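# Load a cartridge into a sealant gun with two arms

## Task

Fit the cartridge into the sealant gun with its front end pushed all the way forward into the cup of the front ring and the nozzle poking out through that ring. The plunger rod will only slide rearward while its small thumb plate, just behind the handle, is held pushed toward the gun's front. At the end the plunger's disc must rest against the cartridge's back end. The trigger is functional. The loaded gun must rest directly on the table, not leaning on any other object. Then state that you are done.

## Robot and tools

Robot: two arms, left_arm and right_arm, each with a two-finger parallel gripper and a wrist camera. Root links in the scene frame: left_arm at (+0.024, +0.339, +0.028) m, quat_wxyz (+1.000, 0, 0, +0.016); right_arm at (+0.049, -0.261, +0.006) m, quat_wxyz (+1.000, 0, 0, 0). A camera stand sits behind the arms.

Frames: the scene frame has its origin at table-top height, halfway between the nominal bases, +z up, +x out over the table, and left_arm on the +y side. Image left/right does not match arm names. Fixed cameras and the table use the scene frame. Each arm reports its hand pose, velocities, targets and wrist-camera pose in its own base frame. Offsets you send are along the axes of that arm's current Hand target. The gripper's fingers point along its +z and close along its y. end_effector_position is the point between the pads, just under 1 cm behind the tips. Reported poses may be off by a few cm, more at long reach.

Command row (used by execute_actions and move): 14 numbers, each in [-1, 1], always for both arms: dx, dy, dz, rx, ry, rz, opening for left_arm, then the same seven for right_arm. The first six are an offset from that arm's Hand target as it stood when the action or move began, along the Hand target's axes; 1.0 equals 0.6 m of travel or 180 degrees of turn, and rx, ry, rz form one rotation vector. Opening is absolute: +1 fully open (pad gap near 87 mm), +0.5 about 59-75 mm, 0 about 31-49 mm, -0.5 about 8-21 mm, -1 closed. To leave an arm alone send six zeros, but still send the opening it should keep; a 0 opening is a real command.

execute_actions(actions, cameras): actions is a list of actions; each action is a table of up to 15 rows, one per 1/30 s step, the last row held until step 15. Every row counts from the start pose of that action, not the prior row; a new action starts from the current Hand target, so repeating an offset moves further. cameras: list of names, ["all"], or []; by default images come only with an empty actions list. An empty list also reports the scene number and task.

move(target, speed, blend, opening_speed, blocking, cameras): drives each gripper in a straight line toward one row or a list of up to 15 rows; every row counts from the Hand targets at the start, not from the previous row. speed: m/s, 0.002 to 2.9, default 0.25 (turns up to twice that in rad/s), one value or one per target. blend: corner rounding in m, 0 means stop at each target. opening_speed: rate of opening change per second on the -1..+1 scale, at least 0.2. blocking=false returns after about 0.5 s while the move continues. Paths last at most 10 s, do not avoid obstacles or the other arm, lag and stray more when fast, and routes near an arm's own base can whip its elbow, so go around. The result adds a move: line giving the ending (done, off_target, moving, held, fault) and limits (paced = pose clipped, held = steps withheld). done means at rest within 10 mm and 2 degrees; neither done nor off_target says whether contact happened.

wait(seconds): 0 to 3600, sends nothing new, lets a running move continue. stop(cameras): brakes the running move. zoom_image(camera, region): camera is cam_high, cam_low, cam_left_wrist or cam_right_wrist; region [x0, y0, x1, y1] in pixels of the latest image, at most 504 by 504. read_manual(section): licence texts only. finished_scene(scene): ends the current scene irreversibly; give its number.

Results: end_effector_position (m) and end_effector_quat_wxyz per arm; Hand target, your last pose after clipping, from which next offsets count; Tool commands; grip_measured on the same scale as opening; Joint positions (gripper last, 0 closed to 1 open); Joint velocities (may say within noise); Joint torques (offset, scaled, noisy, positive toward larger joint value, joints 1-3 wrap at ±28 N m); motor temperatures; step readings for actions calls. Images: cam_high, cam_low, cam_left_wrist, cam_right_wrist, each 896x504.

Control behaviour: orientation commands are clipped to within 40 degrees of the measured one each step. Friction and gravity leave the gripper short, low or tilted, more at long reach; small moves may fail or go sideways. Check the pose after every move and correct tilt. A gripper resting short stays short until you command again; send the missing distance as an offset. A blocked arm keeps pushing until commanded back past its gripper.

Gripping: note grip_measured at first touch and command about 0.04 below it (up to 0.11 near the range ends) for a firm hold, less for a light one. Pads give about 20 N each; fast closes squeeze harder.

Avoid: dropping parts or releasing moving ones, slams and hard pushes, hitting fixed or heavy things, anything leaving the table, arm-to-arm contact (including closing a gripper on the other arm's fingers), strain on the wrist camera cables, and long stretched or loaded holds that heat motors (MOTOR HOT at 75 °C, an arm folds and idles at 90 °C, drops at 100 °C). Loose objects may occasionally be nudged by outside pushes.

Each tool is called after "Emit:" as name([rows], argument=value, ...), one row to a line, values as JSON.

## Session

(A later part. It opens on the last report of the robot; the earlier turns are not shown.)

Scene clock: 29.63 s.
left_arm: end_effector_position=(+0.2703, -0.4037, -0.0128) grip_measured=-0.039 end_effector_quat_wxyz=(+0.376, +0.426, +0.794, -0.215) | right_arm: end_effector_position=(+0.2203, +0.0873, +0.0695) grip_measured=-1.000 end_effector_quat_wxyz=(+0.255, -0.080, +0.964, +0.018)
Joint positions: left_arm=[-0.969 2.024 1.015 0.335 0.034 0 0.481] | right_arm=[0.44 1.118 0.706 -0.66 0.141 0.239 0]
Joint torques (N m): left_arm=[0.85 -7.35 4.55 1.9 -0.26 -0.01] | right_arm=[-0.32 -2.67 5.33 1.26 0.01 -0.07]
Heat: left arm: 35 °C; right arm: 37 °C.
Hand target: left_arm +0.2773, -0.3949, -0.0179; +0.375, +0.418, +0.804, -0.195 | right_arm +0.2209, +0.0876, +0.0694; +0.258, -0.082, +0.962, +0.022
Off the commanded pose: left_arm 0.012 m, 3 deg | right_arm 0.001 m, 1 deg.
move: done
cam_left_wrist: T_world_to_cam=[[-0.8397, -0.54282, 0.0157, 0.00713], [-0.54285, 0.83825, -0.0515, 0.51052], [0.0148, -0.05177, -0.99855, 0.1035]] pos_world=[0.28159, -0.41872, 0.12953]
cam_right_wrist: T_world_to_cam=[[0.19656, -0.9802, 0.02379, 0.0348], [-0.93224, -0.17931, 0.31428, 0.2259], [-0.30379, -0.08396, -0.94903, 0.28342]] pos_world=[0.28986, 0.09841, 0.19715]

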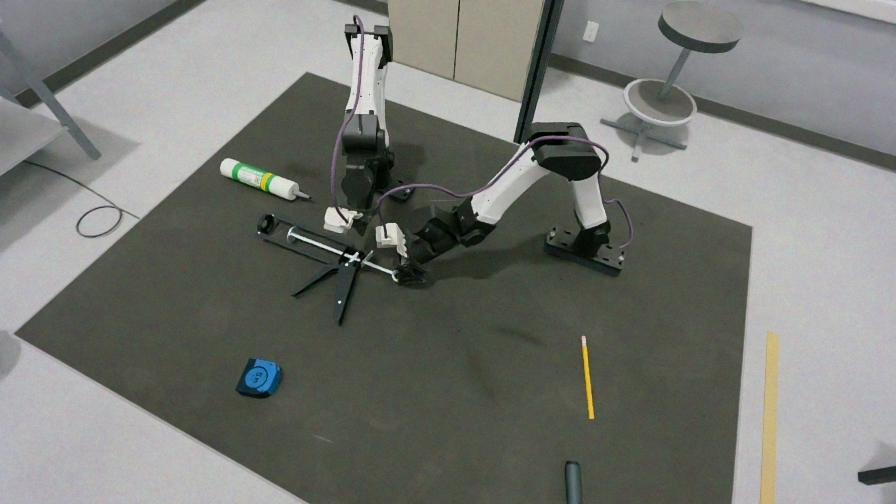

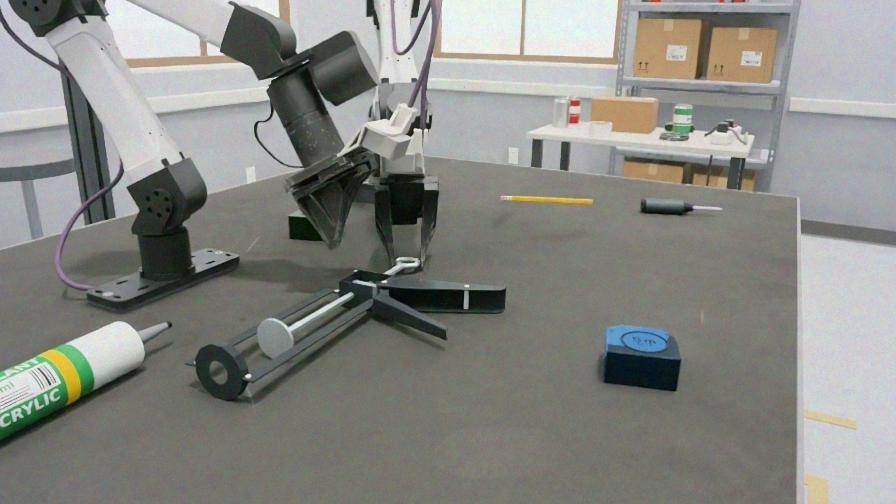

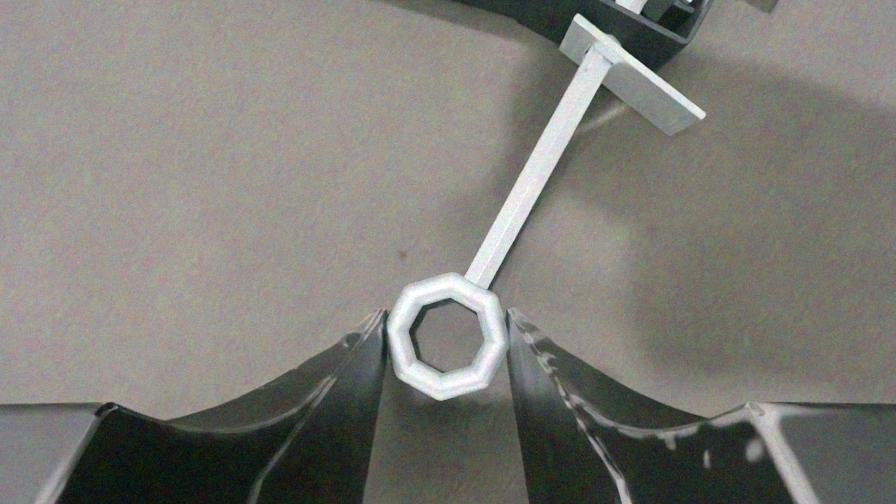

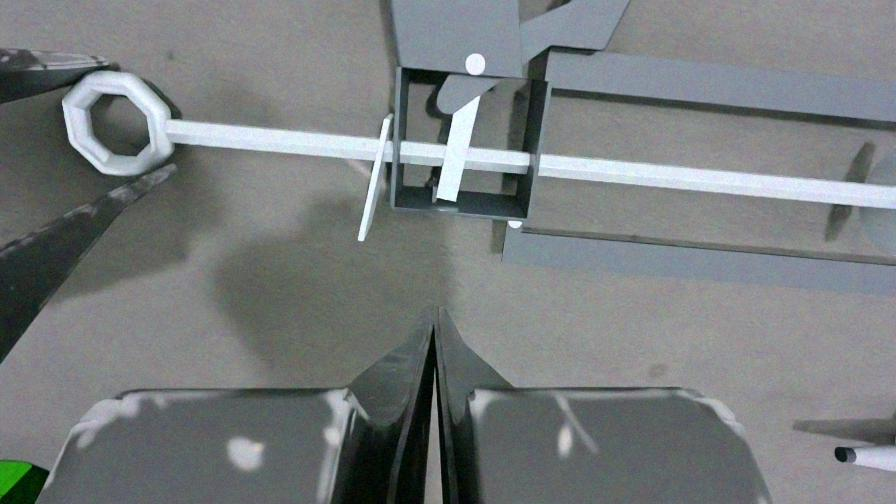

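Emit:
move([
  [-0.0034,-0.018,0.0041,0,0,0,-0.5,-0.0287,0.0261,0.0497,0.0125,0,0.0217,-0.5],
  [-0.0034,-0.018,0.0041,0,0,0,-0.5,-0.0285,0.0245,0.0913,0.0125,0,0.0217,-0.5],
], speed=[0.15,0.08], cameras=["cam_right_wrist","cam_left_wrist"])

Emit:
zoom_image(camera="cam_right_wrist", region=[350, 180, 600, 380])

Scene clock: 34.63 s.
left_arm: end_effector_position=(+0.2721, -0.4030, -0.0124) grip_measured=-0.039 end_effector_quat_wxyz=(+0.384, +0.408, +0.803, -0.203) | right_arm: end_effector_position=(+0.2551, +0.1085, +0.0386) grip_measured=-0.500 end_effector_quat_wxyz=(+0.260, -0.046, +0.964, +0.011)
Joint positions: left_arm=[-0.981 2.024 1.017 0.334 -0.019 -0.032 0.481] | right_arm=[0.473 1.338 0.716 -0.455 0.189 0.33 0.25]
Joint torques (N m): left_arm=[-0.73 -6.64 5.65 1.85 0.01 0.1] | right_arm=[-0.68 -0.83 4.92 1.52 0.07 -0.02]
Motor temperatures (°C): left_arm=[26 36 33 34 25 25 24] | right_arm=[26 32 37 29 27 24 27]
Heat: left arm: 36 °C; right arm: 37 °C.
Hand target: left_arm +0.2704, -0.4037, -0.0179; +0.375, +0.418, +0.804, -0.195 | right_arm +0.2600, +0.1092, +0.0305; +0.258, -0.044, +0.965, +0.012
Off the commanded pose: left_arm 0.006 m, 2 deg | right_arm 0.009 m, 0 deg.
move: done
cam_left_wrist: T_world_to_cam=[[-0.81192, -0.58372, 0.00767, -0.01511], [-0.58327, 0.81061, -0.05205, 0.51087], [0.02416, -0.04674, -0.99862, 0.10337]] pos_world=[0.28321, -0.41811, 0.12993]
cam_right_wrist: T_world_to_cam=[[0.12872, -0.99147, 0.02045, 0.06813], [-0.94535, -0.11645, 0.30456, 0.26882], [-0.29958, -0.05853, -0.95227, 0.26265]] pos_world=[0.32405, 0.11423, 0.16685]
Images, in order (width x height): cam_left_wrist 896x504, cam_right_wrist 896x504.

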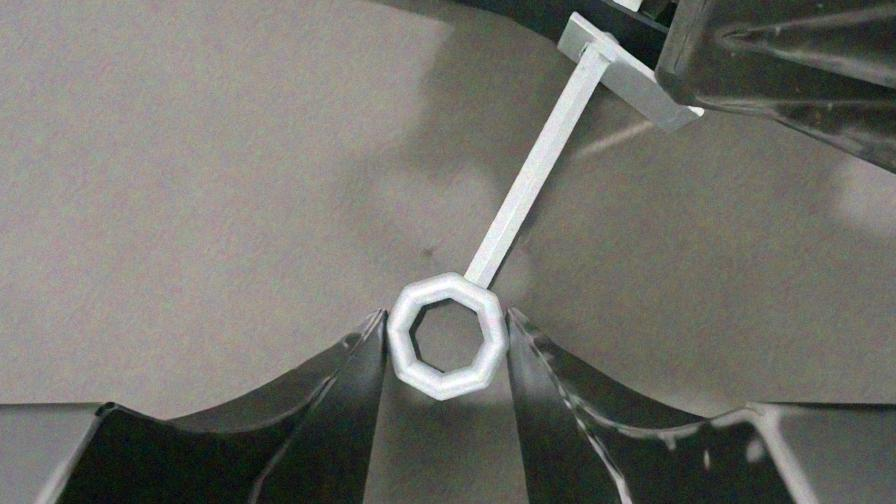

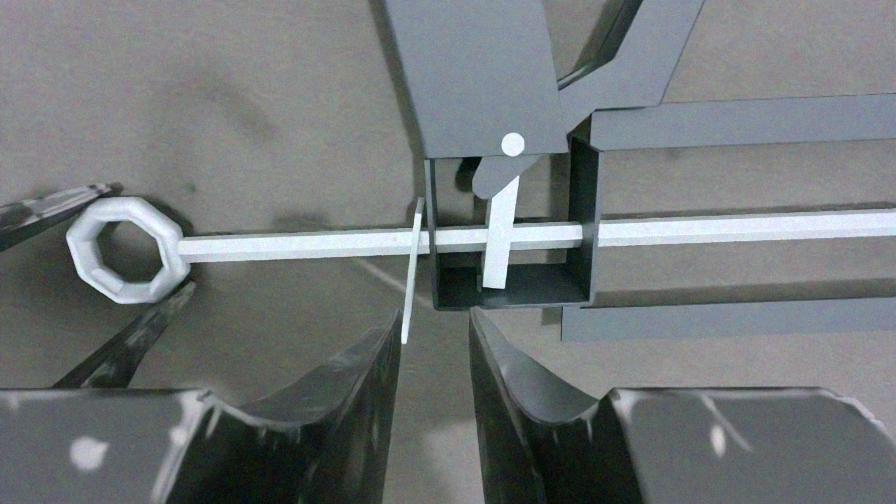

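Scaled by 2.016 from the camera's image (finer frame: 1280x720).

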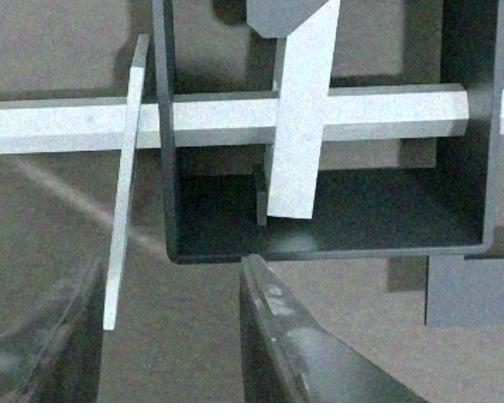

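Emit:
move([
  [0,0,0,0,0,0,-0.5,-0.013,0,-0.02,0,0,0,-0.5],
  [0,0,0,0,0,0,-0.5,-0.013,0,0.01,0,0,0,-0.5],
  [0,0,0,0,0,0,-0.5,-0.013,0,0.01,0,0,0,-1],
], speed=[0.15,0.1,0.1], opening_speed=1.5, cameras=["cam_right_wrist"])

Emit:
zoom_image(camera="cam_right_wrist", region=[350, 180, 600, 380])

Scene clock: 36.97 s.
left_arm: end_effector_position=(+0.2756, -0.4014, -0.0124) grip_measured=-0.039 end_effector_quat_wxyz=(+0.387, +0.397, +0.808, -0.197) | right_arm: end_effector_position=(+0.2620, +0.1081, +0.0380) grip_measured=-0.999 end_effector_quat_wxyz=(+0.256, -0.047, +0.966, +0.011)
Joint positions: left_arm=[-0.98 2.026 1.019 0.334 -0.042 -0.047 0.481] | right_arm=[0.456 1.37 0.741 -0.452 0.177 0.314 0.001]
Joint torques (N m): left_arm=[-0.77 -6.83 5.41 1.88 0.21 0.23] | right_arm=[-0.4 -0.55 4.97 1.65 0.11 0.01]
Heat: left arm: 36 °C; right arm: 37 °C.
Hand target: left_arm +0.2704, -0.4037, -0.0178; +0.375, +0.418, +0.804, -0.195 | right_arm +0.2697, +0.1101, +0.0291; +0.259, -0.044, +0.965, +0.012
Off the commanded pose: left_arm 0.008 m, 3 deg | right_arm 0.012 m, 0 deg.
move: off_target (right_arm); target 3's new opening was sent with right_arm's hand 0.012 m and 1 deg from that target
cam_right_wrist: T_world_to_cam=[[0.13051, -0.99125, 0.02005, 0.06637], [-0.94255, -0.11777, 0.31261, 0.27458], [-0.30751, -0.0597, -0.94967, 0.26633]] pos_world=[0.33204, 0.11403, 0.16576]

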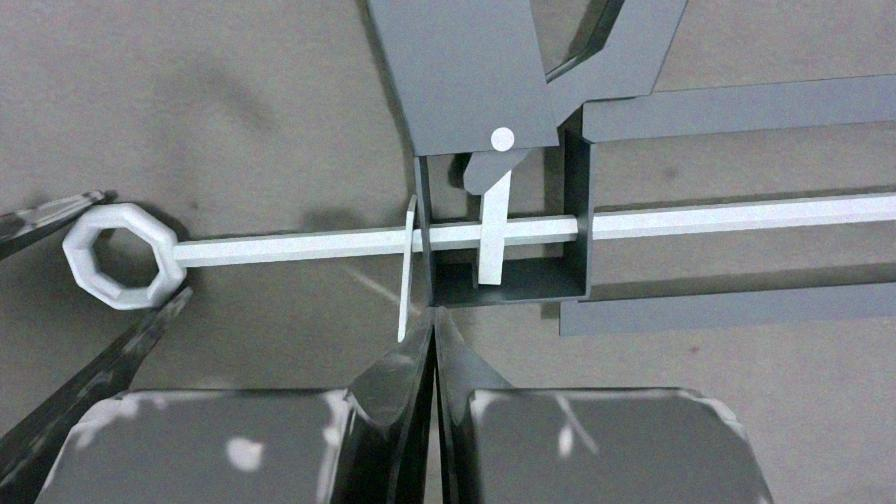

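Scaled by 2.016 from the camera's image (finer frame: 1280x720).

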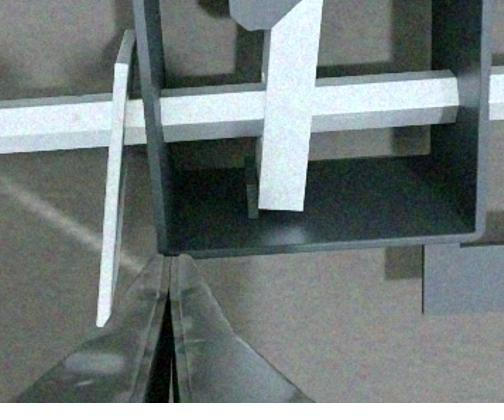

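Emit:
move([
  [0,0,0,0,0,0,-0.5,-0.0458,0,-0.0794,0,0,0,-1],
  [0,0,0,0,0,0,-0.5,-0.0303,-0.0032,-0.0594,-0.0153,0,-0.0265,-0.5],
  [0,0,0,0,0,0,-0.5,-0.0201,-0.0008,0.0079,-0.0153,0,-0.0265,-0.5],
], speed=[0.15,0.15,0.1], opening_speed=2, cameras=["cam_right_wrist"])

Emit:
zoom_image(camera="cam_right_wrist", region=[350, 180, 600, 380])

Scene clock: 41.97 s.
left_arm: end_effector_position=(+0.2755, -0.4015, -0.0124) grip_measured=-0.039 end_effector_quat_wxyz=(+0.387, +0.397, +0.808, -0.197) | right_arm: end_effector_position=(+0.2827, +0.1116, +0.0371) grip_measured=-0.500 end_effector_quat_wxyz=(+0.261, -0.089, +0.961, +0.023)
Joint positions: left_arm=[-0.98 2.026 1.019 0.334 -0.041 -0.047 0.481] | right_arm=[0.418 1.438 0.785 -0.401 0.12 0.202 0.25]
Joint torques (N m): left_arm=[-0.79 -6.8 5.41 1.88 0.2 0.22] | right_arm=[-0.46 -3.38 4.38 1.38 -0.01 -0.07]
Heat: left arm: 36 °C; right arm: 37 °C.
Hand target: left_arm +0.2704, -0.4037, -0.0178; +0.376, +0.418, +0.804, -0.195 | right_arm +0.2825, +0.1108, +0.0312; +0.258, -0.090, +0.962, +0.024
Off the commanded pose: left_arm 0.008 m, 3 deg | right_arm 0.006 m, 0 deg.
move: done
cam_right_wrist: T_world_to_cam=[[0.21521, -0.97635, 0.02033, 0.04158], [-0.93231, -0.19922, 0.30186, 0.30137], [-0.29067, -0.08392, -0.95313, 0.27013]] pos_world=[0.35054, 0.12331, 0.16565]

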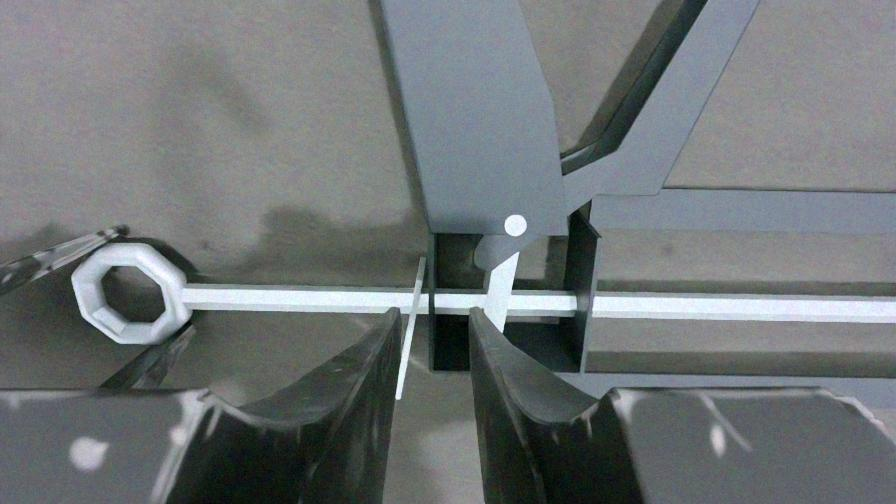

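Scaled by 2.016 from the camera's image (finer frame: 1280x720).

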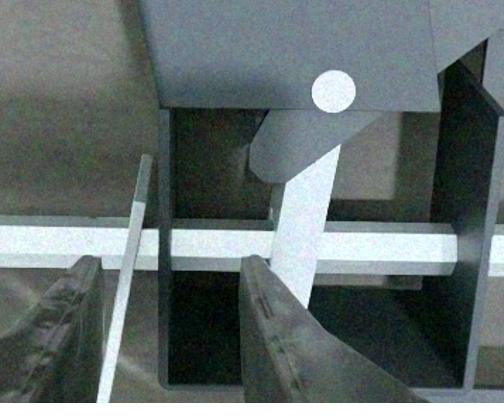

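Emit:
move([
  [0,0,0,0,0,0,-0.5,0.0087,0.0025,-0.012,0,0,0,-0.46],
  [0,0,0,0,0,0,-0.5,0.0087,0.0025,0.004,0,0,0,-0.46],
  [0,0,0,0,0,0,-0.5,0.0087,0.0017,0.004,0,0,0,-1],
], speed=[0.1,0.1,0.1], opening_speed=1.5, cameras=["cam_right_wrist"])

Emit:
zoom_image(camera="cam_right_wrist", region=[350, 180, 600, 380])

Scene clock: 44.20 s.
left_arm: end_effector_position=(+0.2751, -0.4018, -0.0124) grip_measured=-0.039 end_effector_quat_wxyz=(+0.386, +0.398, +0.808, -0.198) | right_arm: end_effector_position=(+0.2776, +0.1148, +0.0312) grip_measured=-0.774 end_effector_quat_wxyz=(+0.257, -0.090, +0.962, +0.033)
Joint positions: left_arm=[-0.98 2.026 1.019 0.334 -0.038 -0.047 0.481] | right_arm=[0.422 1.435 0.759 -0.379 0.099 0.208 0.113]
Joint torques (N m): left_arm=[-0.73 -6.84 5.42 1.87 0.19 0.23] | right_arm=[-0.18 -3.3 4.63 1.35 0.24 -0.08]
Heat: left arm: 36 °C; right arm: 37 °C.
Hand target: left_arm +0.2704, -0.4037, -0.0178; +0.376, +0.418, +0.804, -0.195 | right_arm +0.2791, +0.1112, +0.0264; +0.258, -0.090, +0.962, +0.024
Off the commanded pose: left_arm 0.007 m, 3 deg | right_arm 0.006 m, 1 deg.
move: done
cam_right_wrist: T_world_to_cam=[[0.22411, -0.97456, 0.00027, 0.04385], [-0.92752, -0.21321, 0.307, 0.2991], [-0.29913, -0.06905, -0.95171, 0.26386]] pos_world=[0.34652, 0.12472, 0.15928]

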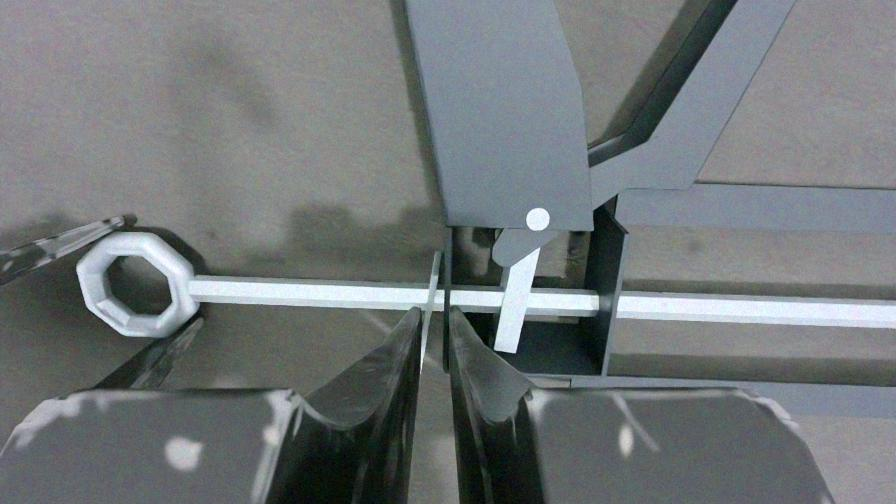

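Scaled by 2.016 from the camera's image (finer frame: 1280x720).

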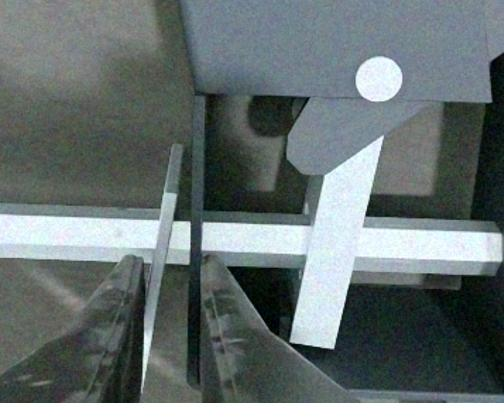

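Emit:
move(target=[0.0385,0.0293,-0.0459,0,0,0,-0.6,0,0,0,0,0,0,-1], speed=0.08, cameras=["cam_right_wrist","cam_left_wrist"])

Scene clock: 45.67 s.
left_arm: end_effector_position=(+0.2736, -0.3788, -0.0132) grip_measured=-0.038 end_effector_quat_wxyz=(+0.399, +0.391, +0.803, -0.208) | right_arm: end_effector_position=(+0.2739, +0.1243, +0.0312) grip_measured=-0.785 end_effector_quat_wxyz=(+0.250, -0.091, +0.962, +0.056)
Joint positions: left_arm=[-0.946 1.972 0.892 0.443 -0.011 -0.033 0.481] | right_arm=[0.428 1.435 0.759 -0.378 0.056 0.225 0.107]
Joint torques (N m): left_arm=[0.65 -9.62 2.17 1.41 0.28 0.38] | right_arm=[-0.68 -3.41 4.68 1.31 0.68 -0.27]
Heat: left arm: 36 °C; right arm: 37 °C.
Hand target: left_arm +0.2641, -0.3643, -0.0178; +0.376, +0.418, +0.804, -0.195 | right_arm +0.2790, +0.1112, +0.0264; +0.258, -0.090, +0.962, +0.024
Off the commanded pose: left_arm 0.018 m, 4 deg | right_arm 0.015 m, 4 deg.
move: off_target (left_arm)
cam_left_wrist: T_world_to_cam=[[-0.79503, -0.60638, 0.01531, -0.01292], [-0.60516, 0.79122, -0.08804, 0.49025], [0.04127, -0.07926, -0.996, 0.08672]] pos_world=[0.28284, -0.38885, 0.12974]
cam_right_wrist: T_world_to_cam=[[0.23649, -0.97059, -0.04511, 0.05142], [-0.91943, -0.23855, 0.31264, 0.2985], [-0.3142, -0.03246, -0.9488, 0.2629]] pos_world=[0.34489, 0.12965, 0.15844]
Images, in order (width x height): cam_left_wrist 896x504, cam_right_wrist 896x504.

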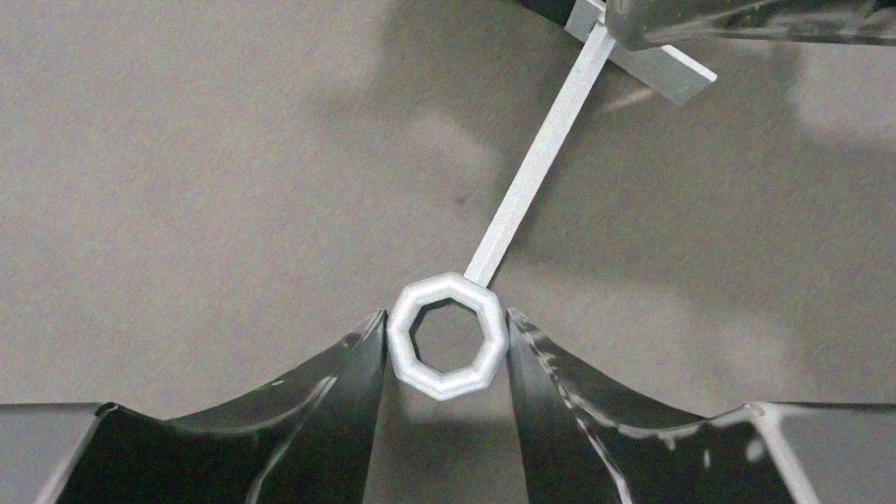

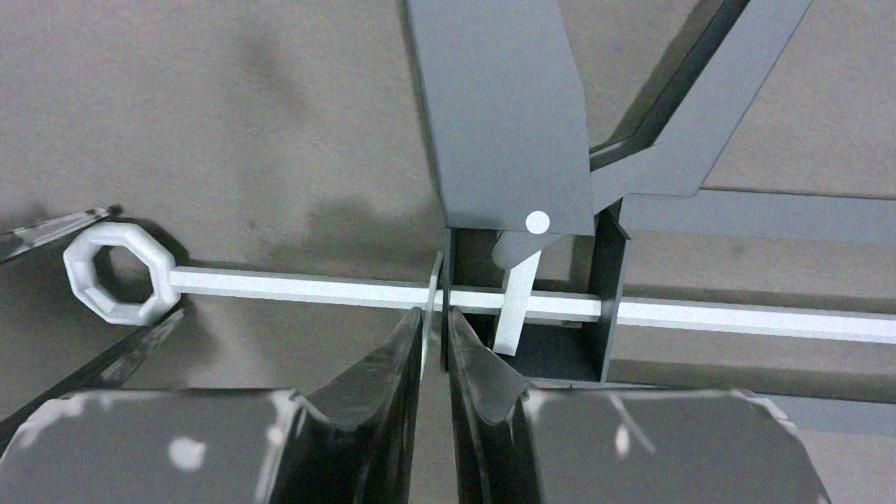

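Emit:
move(target=[0.0385,0.0293,-0.0459,0,0,0,-0.6,0,-0.025,0,0,0,0,-1], speed=0.08, cameras=["cam_right_wrist","cam_left_wrist"])

Scene clock: 46.97 s.
left_arm: end_effector_position=(+0.2679, -0.3382, -0.0136) grip_measured=-0.038 end_effector_quat_wxyz=(+0.397, +0.390, +0.805, -0.207) | right_arm: end_effector_position=(+0.2750, +0.1223, +0.0319) grip_measured=-0.799 end_effector_quat_wxyz=(+0.245, -0.092, +0.962, +0.076)
Joint positions: left_arm=[-0.886 1.872 0.74 0.49 0.036 -0.002 0.481] | right_arm=[0.389 1.433 0.759 -0.378 -0.003 0.199 0.101]
Joint torques (N m): left_arm=[0.57 -8.92 2.04 1.44 0.3 0.44] | right_arm=[-2.36 -4.38 3.95 1.28 0.98 -0.55]
Heat: left arm: 37 °C; right arm: 37 °C.
Hand target: left_arm +0.2579, -0.3247, -0.0179; +0.376, +0.418, +0.804, -0.195 | right_arm +0.2818, +0.0964, +0.0265; +0.258, -0.090, +0.962, +0.024
Off the commanded pose: left_arm 0.017 m, 4 deg | right_arm 0.027 m, 6 deg.
move: off_target (left_arm, right_arm)
cam_left_wrist: T_world_to_cam=[[-0.79216, -0.61006, 0.0178, 0.00529], [-0.60921, 0.78864, -0.08305, 0.45486], [0.03663, -0.07664, -0.99639, 0.09189]] pos_world=[0.27793, -0.34845, 0.12924]
cam_right_wrist: T_world_to_cam=[[0.248, -0.96518, -0.08326, 0.04664], [-0.91202, -0.26159, 0.3159, 0.29942], [-0.32668, -0.00241, -0.94513, 0.26344]] pos_world=[0.34757, 0.12398, 0.15829]
Images, in order (width x height): cam_left_wrist 896x504, cam_right_wrist 896x504.

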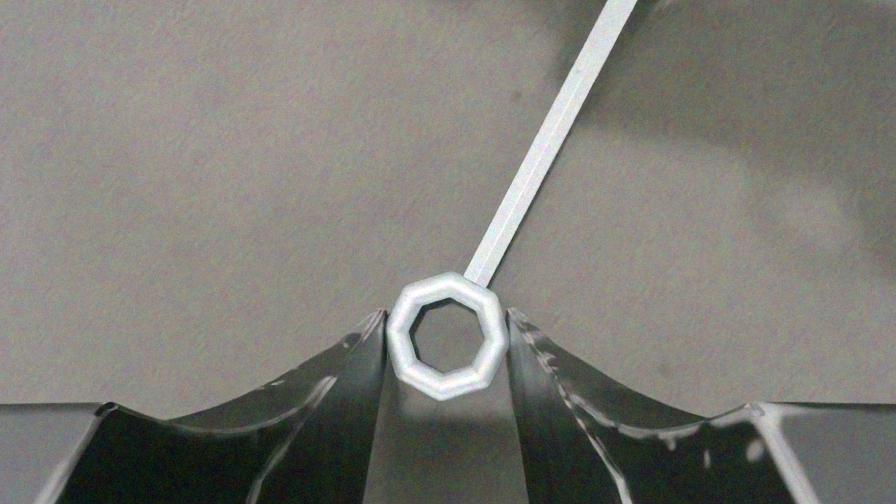

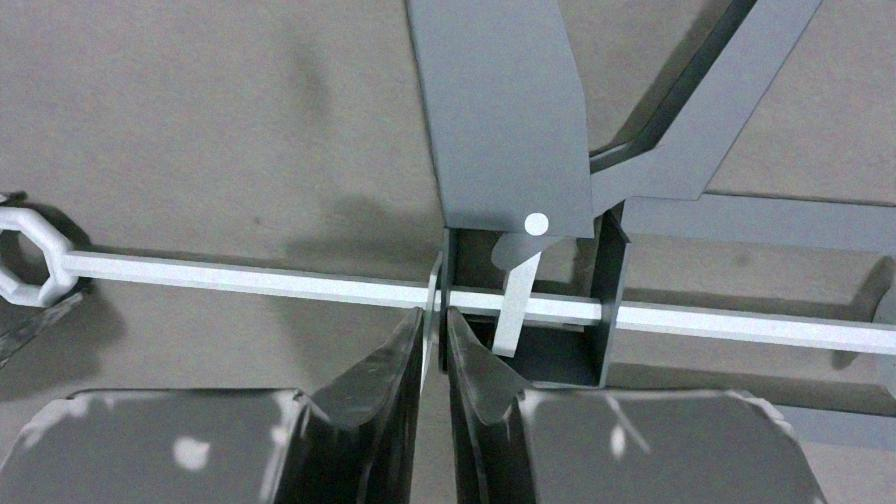

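Emit:
move(target=[0.0674,0.0513,-0.0803,0,0,0,-0.6,0,-0.01,0,0,0,0,-1], speed=0.1, cameras=["cam_right_wrist","cam_low"])

Scene clock: 48.87 s.
left_arm: end_effector_position=(+0.2558, -0.2688, -0.0118) grip_measured=-0.037 end_effector_quat_wxyz=(+0.396, +0.394, +0.803, -0.208) | right_arm: end_effector_position=(+0.2812, +0.1180, +0.0353) grip_measured=-0.801 end_effector_quat_wxyz=(+0.256, -0.094, +0.959, +0.078)
Joint positions: left_arm=[-0.747 1.685 0.503 0.529 0.155 0.089 0.482] | right_arm=[0.365 1.426 0.759 -0.362 -0.015 0.173 0.099]
Joint torques (N m): left_arm=[0.95 -6.93 2.24 1.45 0.24 0.46] | right_arm=[-2.22 -4.15 3.62 1.18 0.97 -0.51]
Heat: left arm: 37 °C; right arm: 37 °C.
Hand target: left_arm +0.2469, -0.2556, -0.0179; +0.376, +0.418, +0.804, -0.195 | right_arm +0.2830, +0.0906, +0.0265; +0.258, -0.090, +0.962, +0.024
Off the commanded pose: left_arm 0.017 m, 4 deg | right_arm 0.029 m, 6 deg.
move: off_target (left_arm, right_arm)
cam_right_wrist: T_world_to_cam=[[0.25383, -0.96358, -0.08418, 0.03946], [-0.91756, -0.26741, 0.29423, 0.30599], [-0.30603, 0.00256, -0.95202, 0.26249]] pos_world=[0.35108, 0.11918, 0.16319]
Images, in order (width x height): cam_low 896x504, cam_right_wrist 896x504.

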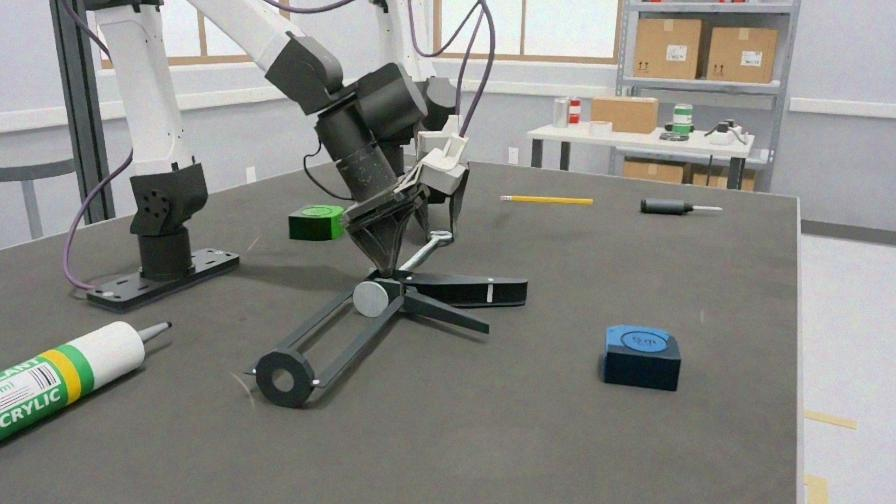

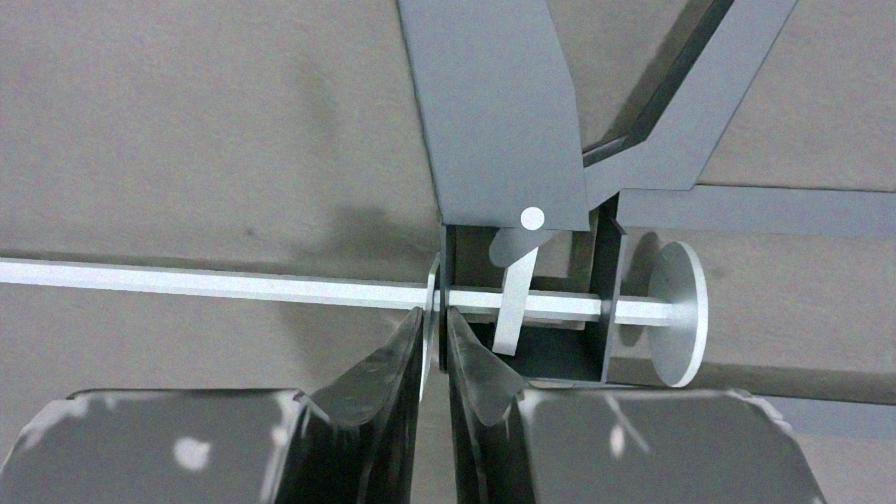

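Emit:
move(target=[0.0385,0.0293,-0.0459,0,0,0,-0.6,0,-0.005,0.006,0,0,0,-1], speed=0.08, cameras=["cam_right_wrist","cam_low","cam_left_wrist"])

Scene clock: 50.17 s.
left_arm: end_effector_position=(+0.2455, -0.2370, -0.0093) grip_measured=-0.036 end_effector_quat_wxyz=(+0.395, +0.409, +0.792, -0.223) | right_arm: end_effector_position=(+0.2802, +0.1271, +0.0369) grip_measured=-0.823 end_effector_quat_wxyz=(+0.254, -0.101, +0.956, +0.107)
Joint positions: left_arm=[-0.647 1.581 0.395 0.527 0.277 0.171 0.482] | right_arm=[0.359 1.426 0.757 -0.349 -0.077 0.169 0.089]
Joint torques (N m): left_arm=[2.14 -6.35 2.07 1.27 -0.03 0.42] | right_arm=[-2.78 -3.67 3.55 1.13 1.5 -0.59]
Heat: left arm: 37 °C; right arm: 37 °C.
Hand target: left_arm +0.2406, -0.2160, -0.0180; +0.376, +0.418, +0.804, -0.195 | right_arm +0.2853, +0.0879, +0.0233; +0.258, -0.090, +0.962, +0.024
Off the commanded pose: left_arm 0.023 m, 4 deg | right_arm 0.042 m, 10 deg.
move: off_target (left_arm, right_arm)
cam_left_wrist: T_world_to_cam=[[-0.82497, -0.56462, 0.02511, 0.06801], [-0.5642, 0.82011, -0.09544, 0.35804], [0.0333, -0.0929, -0.99512, 0.10177]] pos_world=[0.25472, -0.24578, 0.13374]
cam_right_wrist: T_world_to_cam=[[0.28144, -0.94997, -0.13545, 0.04101], [-0.90705, -0.30944, 0.28549, 0.30967], [-0.31312, 0.04251, -0.94876, 0.26056]] pos_world=[0.35094, 0.1237, 0.16436]
Images, in order (width x height): cam_low 896x504, cam_left_wrist 896x504, cam_right_wrist 896x504.

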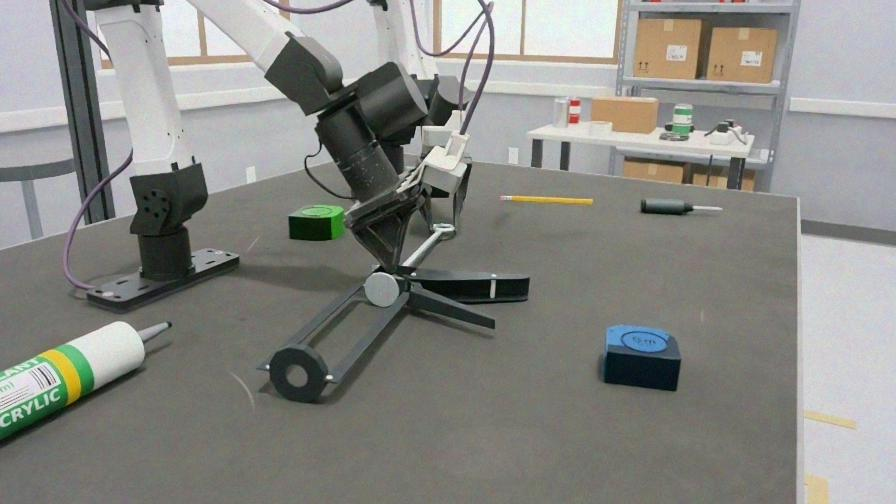

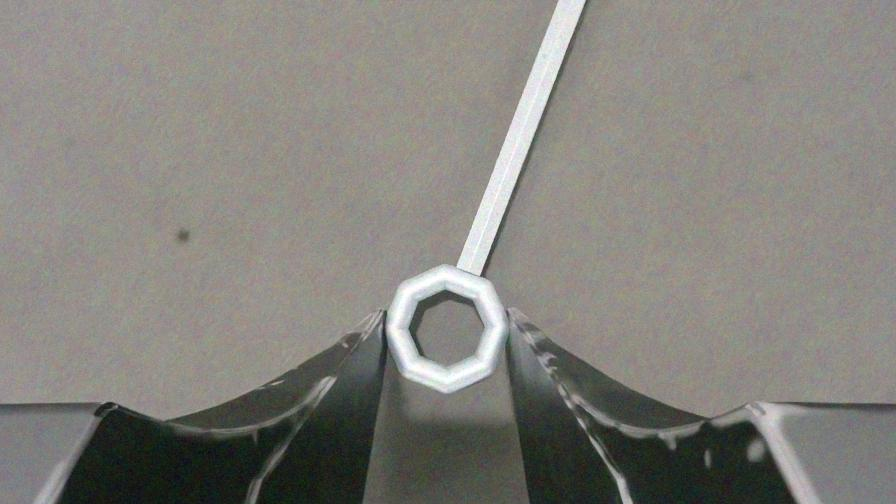

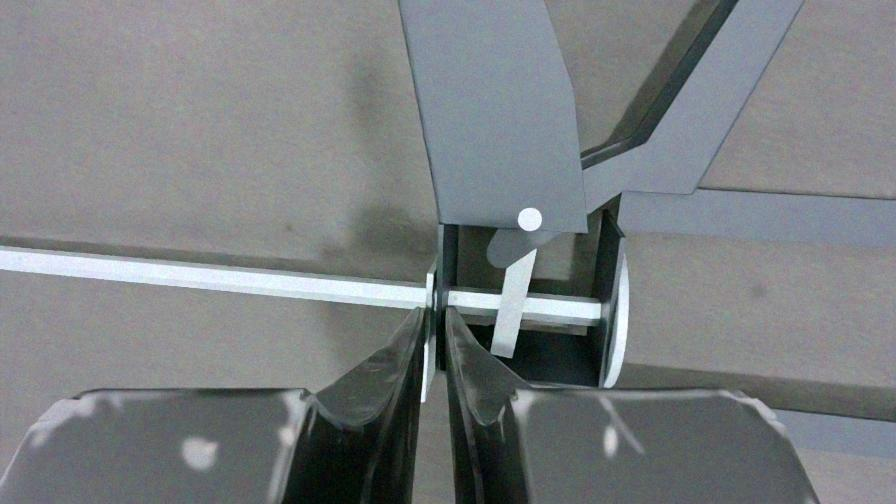

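Emit:
move([
  [-0.0265,-0.0134,0.0213,0,0,0,-0.5,-0.0117,0.0658,-0.0125,0,0,0,-1],
  [-0.0265,-0.0134,0.0213,0,0,0,0.1,-0.0117,0.0658,-0.0125,0,0,0,-0.3],
  [-0.0265,-0.0134,-0.1787,0,0,0,0.1,-0.095,0.0658,-0.1568,0,0,0,-0.3],
], speed=[0.1,0.1,0.3], opening_speed=1.2, cameras=["cam_high","cam_low","cam_right_wrist"])

Emit:
zoom_image(camera="cam_high", region=[210, 140, 360, 260])

Scene clock: 54.43 s.
left_arm: end_effector_position=(+0.1873, -0.1588, +0.0508) grip_measured=+0.100 end_effector_quat_wxyz=(+0.361, +0.413, +0.814, -0.192) | right_arm: end_effector_position=(+0.2763, +0.1272, +0.1255) grip_measured=-0.300 end_effector_quat_wxyz=(+0.247, -0.091, +0.964, +0.025)
Joint positions: left_arm=[-0.521 0.882 0.374 -0.269 0.322 0.283 0.55] | right_arm=[0.474 1.384 1.112 -0.813 0.133 0.252 0.35]
Joint torques (N m): left_arm=[0.59 -1.59 7.39 1.88 0.3 0.15] | right_arm=[0.08 -4.68 7.49 1.07 0.19 -0.02]
Heat: left arm: 37 °C; right arm: 37 °C.
Hand target: left_arm +0.1926, -0.1617, +0.0631; +0.376, +0.418, +0.804, -0.195 | right_arm +0.2802, +0.1271, +0.1333; +0.258, -0.090, +0.962, +0.024
Off the commanded pose: left_arm 0.014 m, 2 deg | right_arm 0.009 m, 1 deg.
move: off_target (left_arm); target 2's new opening was sent with right_arm's hand 0.008 m and 3 deg from that target
cam_right_wrist: T_world_to_cam=[[0.22206, -0.97494, 0.01329, 0.05518], [-0.92227, -0.2056, 0.32732, 0.26668], [-0.31639, -0.08494, -0.94482, 0.36005]] pos_world=[0.34761, 0.13921, 0.25216]

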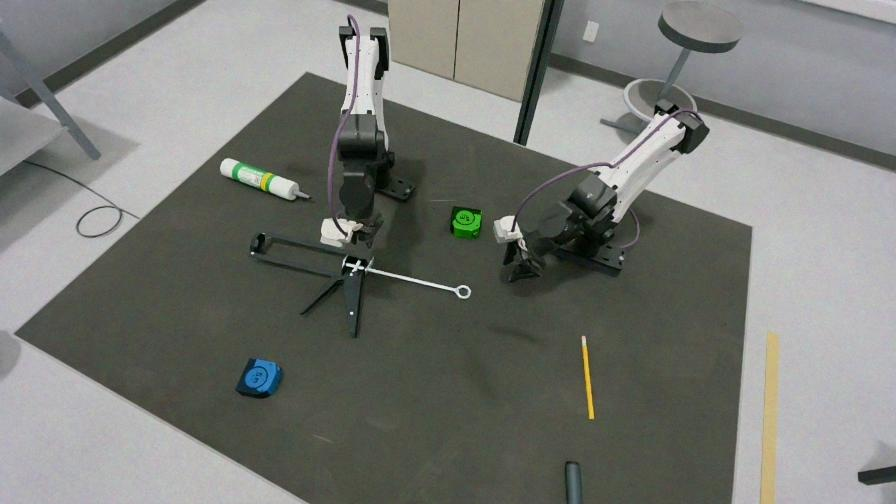

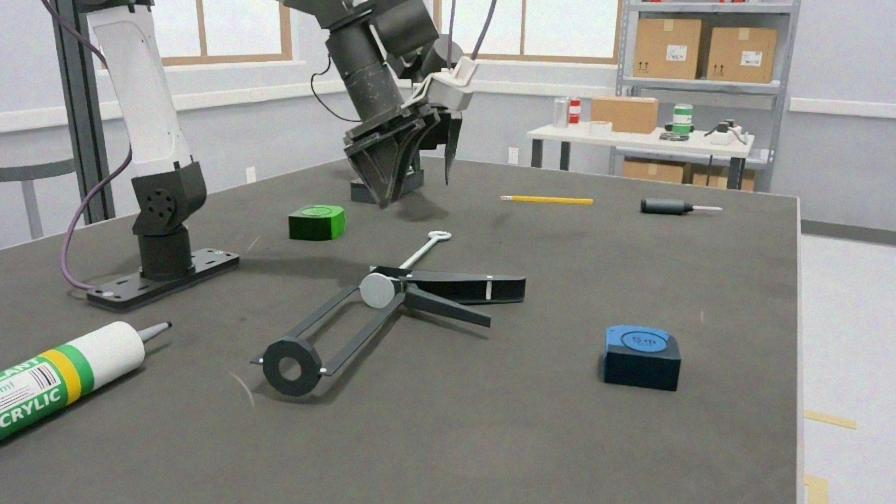

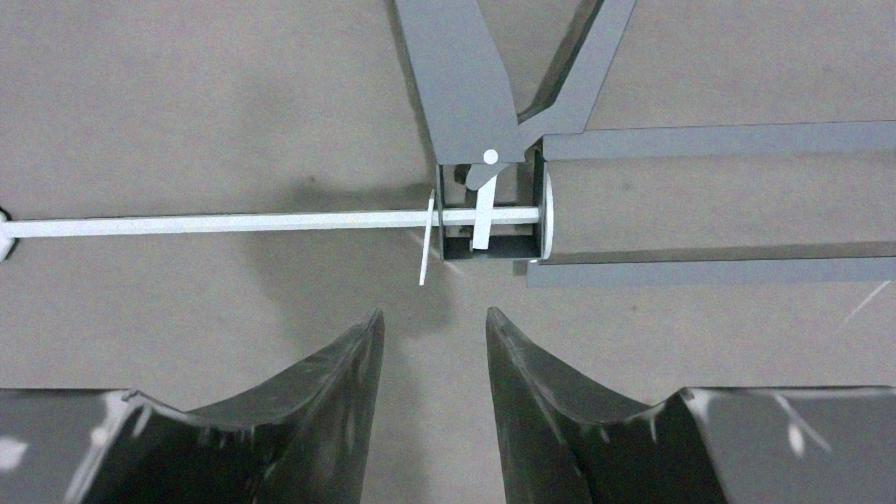

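Scaled by 3.360 from the camera's image (finer frame: 1280x720).

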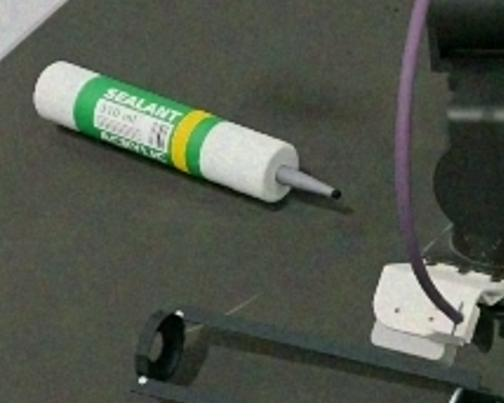

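Emit:
move(target=[0,0,0,0,0,0,0.1,0.2179,-0.6463,-0.158,0.1734,0.0868,0.476,1], speed=0.5, cameras=["cam_right_wrist","cam_high"])

Scene clock: 59.37 s.
left_arm: end_effector_position=(+0.1872, -0.1587, +0.0507) grip_measured=+0.100 end_effector_quat_wxyz=(+0.361, +0.413, +0.814, -0.192) | right_arm: end_effector_position=(+0.1927, -0.2797, +0.1485) grip_measured=+0.999 end_effector_quat_wxyz=(+0.067, +0.638, +0.765, -0.052)
Joint positions: left_arm=[-0.521 0.882 0.374 -0.27 0.322 0.283 0.55] | right_arm=[-0.984 1.832 1.723 -1.304 0.06 0.402 1]
Joint torques (N m): left_arm=[0.62 -1.58 7.42 1.9 0.29 0.11] | right_arm=[0.24 -6.11 7.49 0.51 0.17 0.1]
Heat: left arm: 36 °C; right arm: 38 °C.
Hand target: left_arm +0.1926, -0.1617, +0.0631; +0.376, +0.418, +0.804, -0.195 | right_arm +0.1944, -0.2837, +0.1501; +0.067, +0.641, +0.763, -0.056
Off the commanded pose: left_arm 0.014 m, 2 deg | right_arm 0.005 m, 1 deg.
move: done
cam_right_wrist: T_world_to_cam=[[-0.9762, -0.21685, -0.00212, 0.12195], [-0.17175, 0.76715, 0.61804, 0.18266], [-0.13239, 0.6037, -0.78614, 0.45432]] pos_world=[0.21057, -0.38795, 0.24453]
Images, in order (width x height): cam_high 896x504, cam_right_wrist 896x504.

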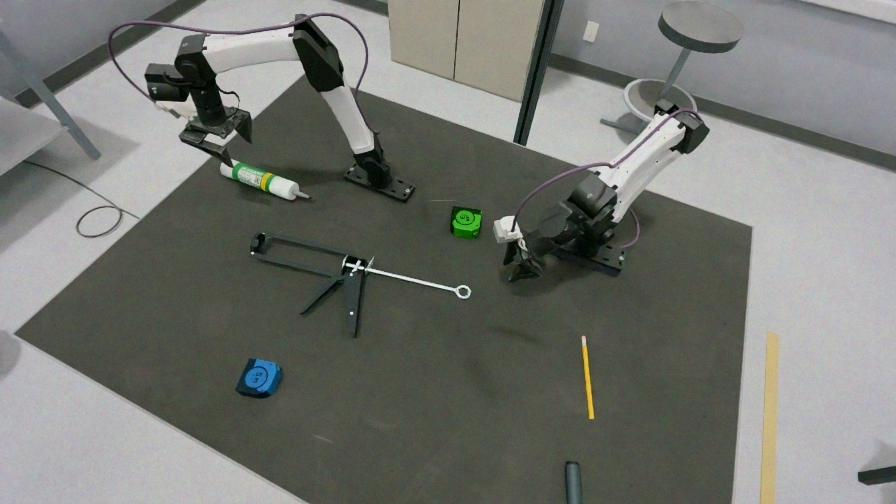

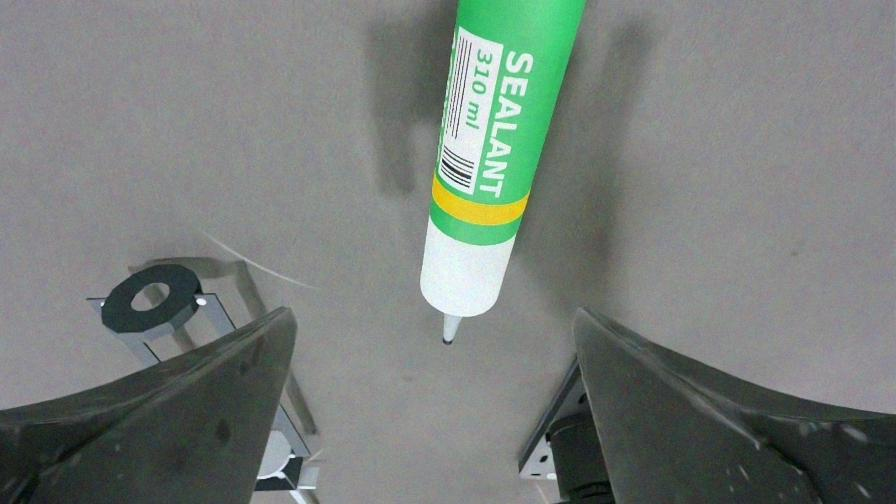

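Emit:
move([
  [0,0,0,0,0,0,0.1,0.0239,-0.0426,0.1229,0.0036,0.0278,0.026,1],
  [0,0,0,0,0,0,0.1,0.0367,-0.0426,0.195,0.0036,0.0278,0.026,1],
], speed=[0.25,0.12], blend=[0.01,0], cameras=["cam_right_wrist","cam_low"])

Scene clock: 63.13 s.
left_arm: end_effector_position=(+0.1872, -0.1587, +0.0507) grip_measured=+0.100 end_effector_quat_wxyz=(+0.361, +0.413, +0.814, -0.192) | right_arm: end_effector_position=(+0.1666, -0.2869, +0.0369) grip_measured=+0.999 end_effector_quat_wxyz=(+0.032, +0.672, +0.739, -0.034)
Joint positions: left_arm=[-0.521 0.882 0.374 -0.27 0.322 0.283 0.55] | right_arm=[-1.071 1.91 1.375 -0.953 0.043 0.403 1]
Joint torques (N m): left_arm=[0.61 -1.54 7.36 1.88 0.3 0.11] | right_arm=[0.23 -6.6 4.44 0.61 -0.02 0.09]
Heat: left arm: 35 °C; right arm: 38 °C.
Hand target: left_arm +0.1926, -0.1617, +0.0631; +0.376, +0.418, +0.804, -0.195 | right_arm +0.1689, -0.2868, +0.0311; +0.032, +0.674, +0.737, -0.030
Off the commanded pose: left_arm 0.014 m, 2 deg | right_arm 0.006 m, 1 deg.
move: done
cam_right_wrist: T_world_to_cam=[[-0.99116, -0.13237, 0.00851, 0.12101], [-0.09182, 0.73098, 0.67619, 0.22683], [-0.09573, 0.66944, -0.73668, 0.37839]] pos_world=[0.17699, -0.4031, 0.12434]
Images, in order (width x height): cam_low 896x504, cam_right_wrist 896x504.

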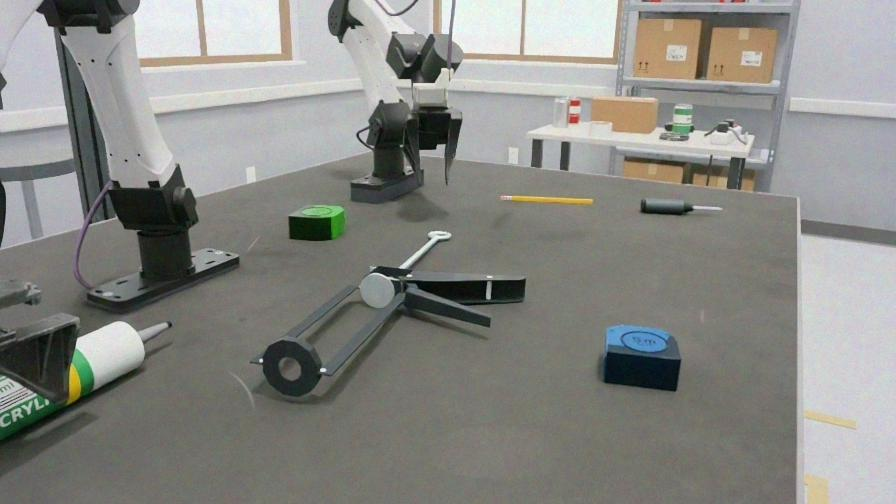

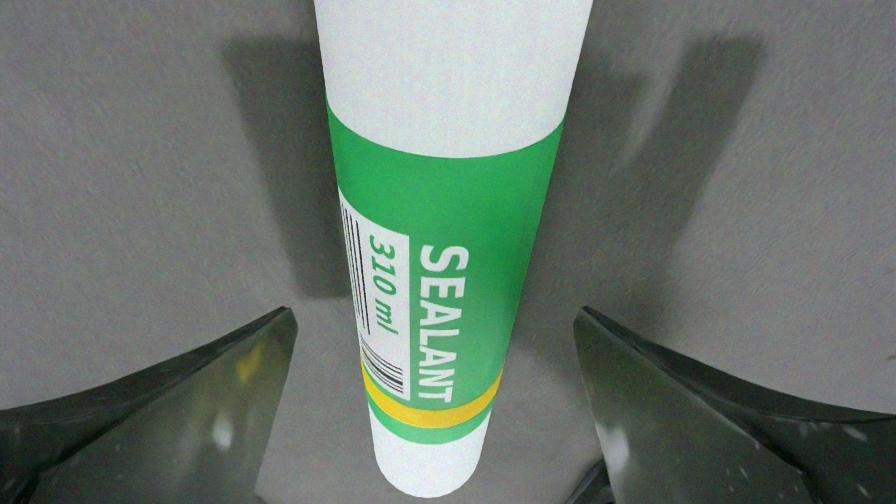

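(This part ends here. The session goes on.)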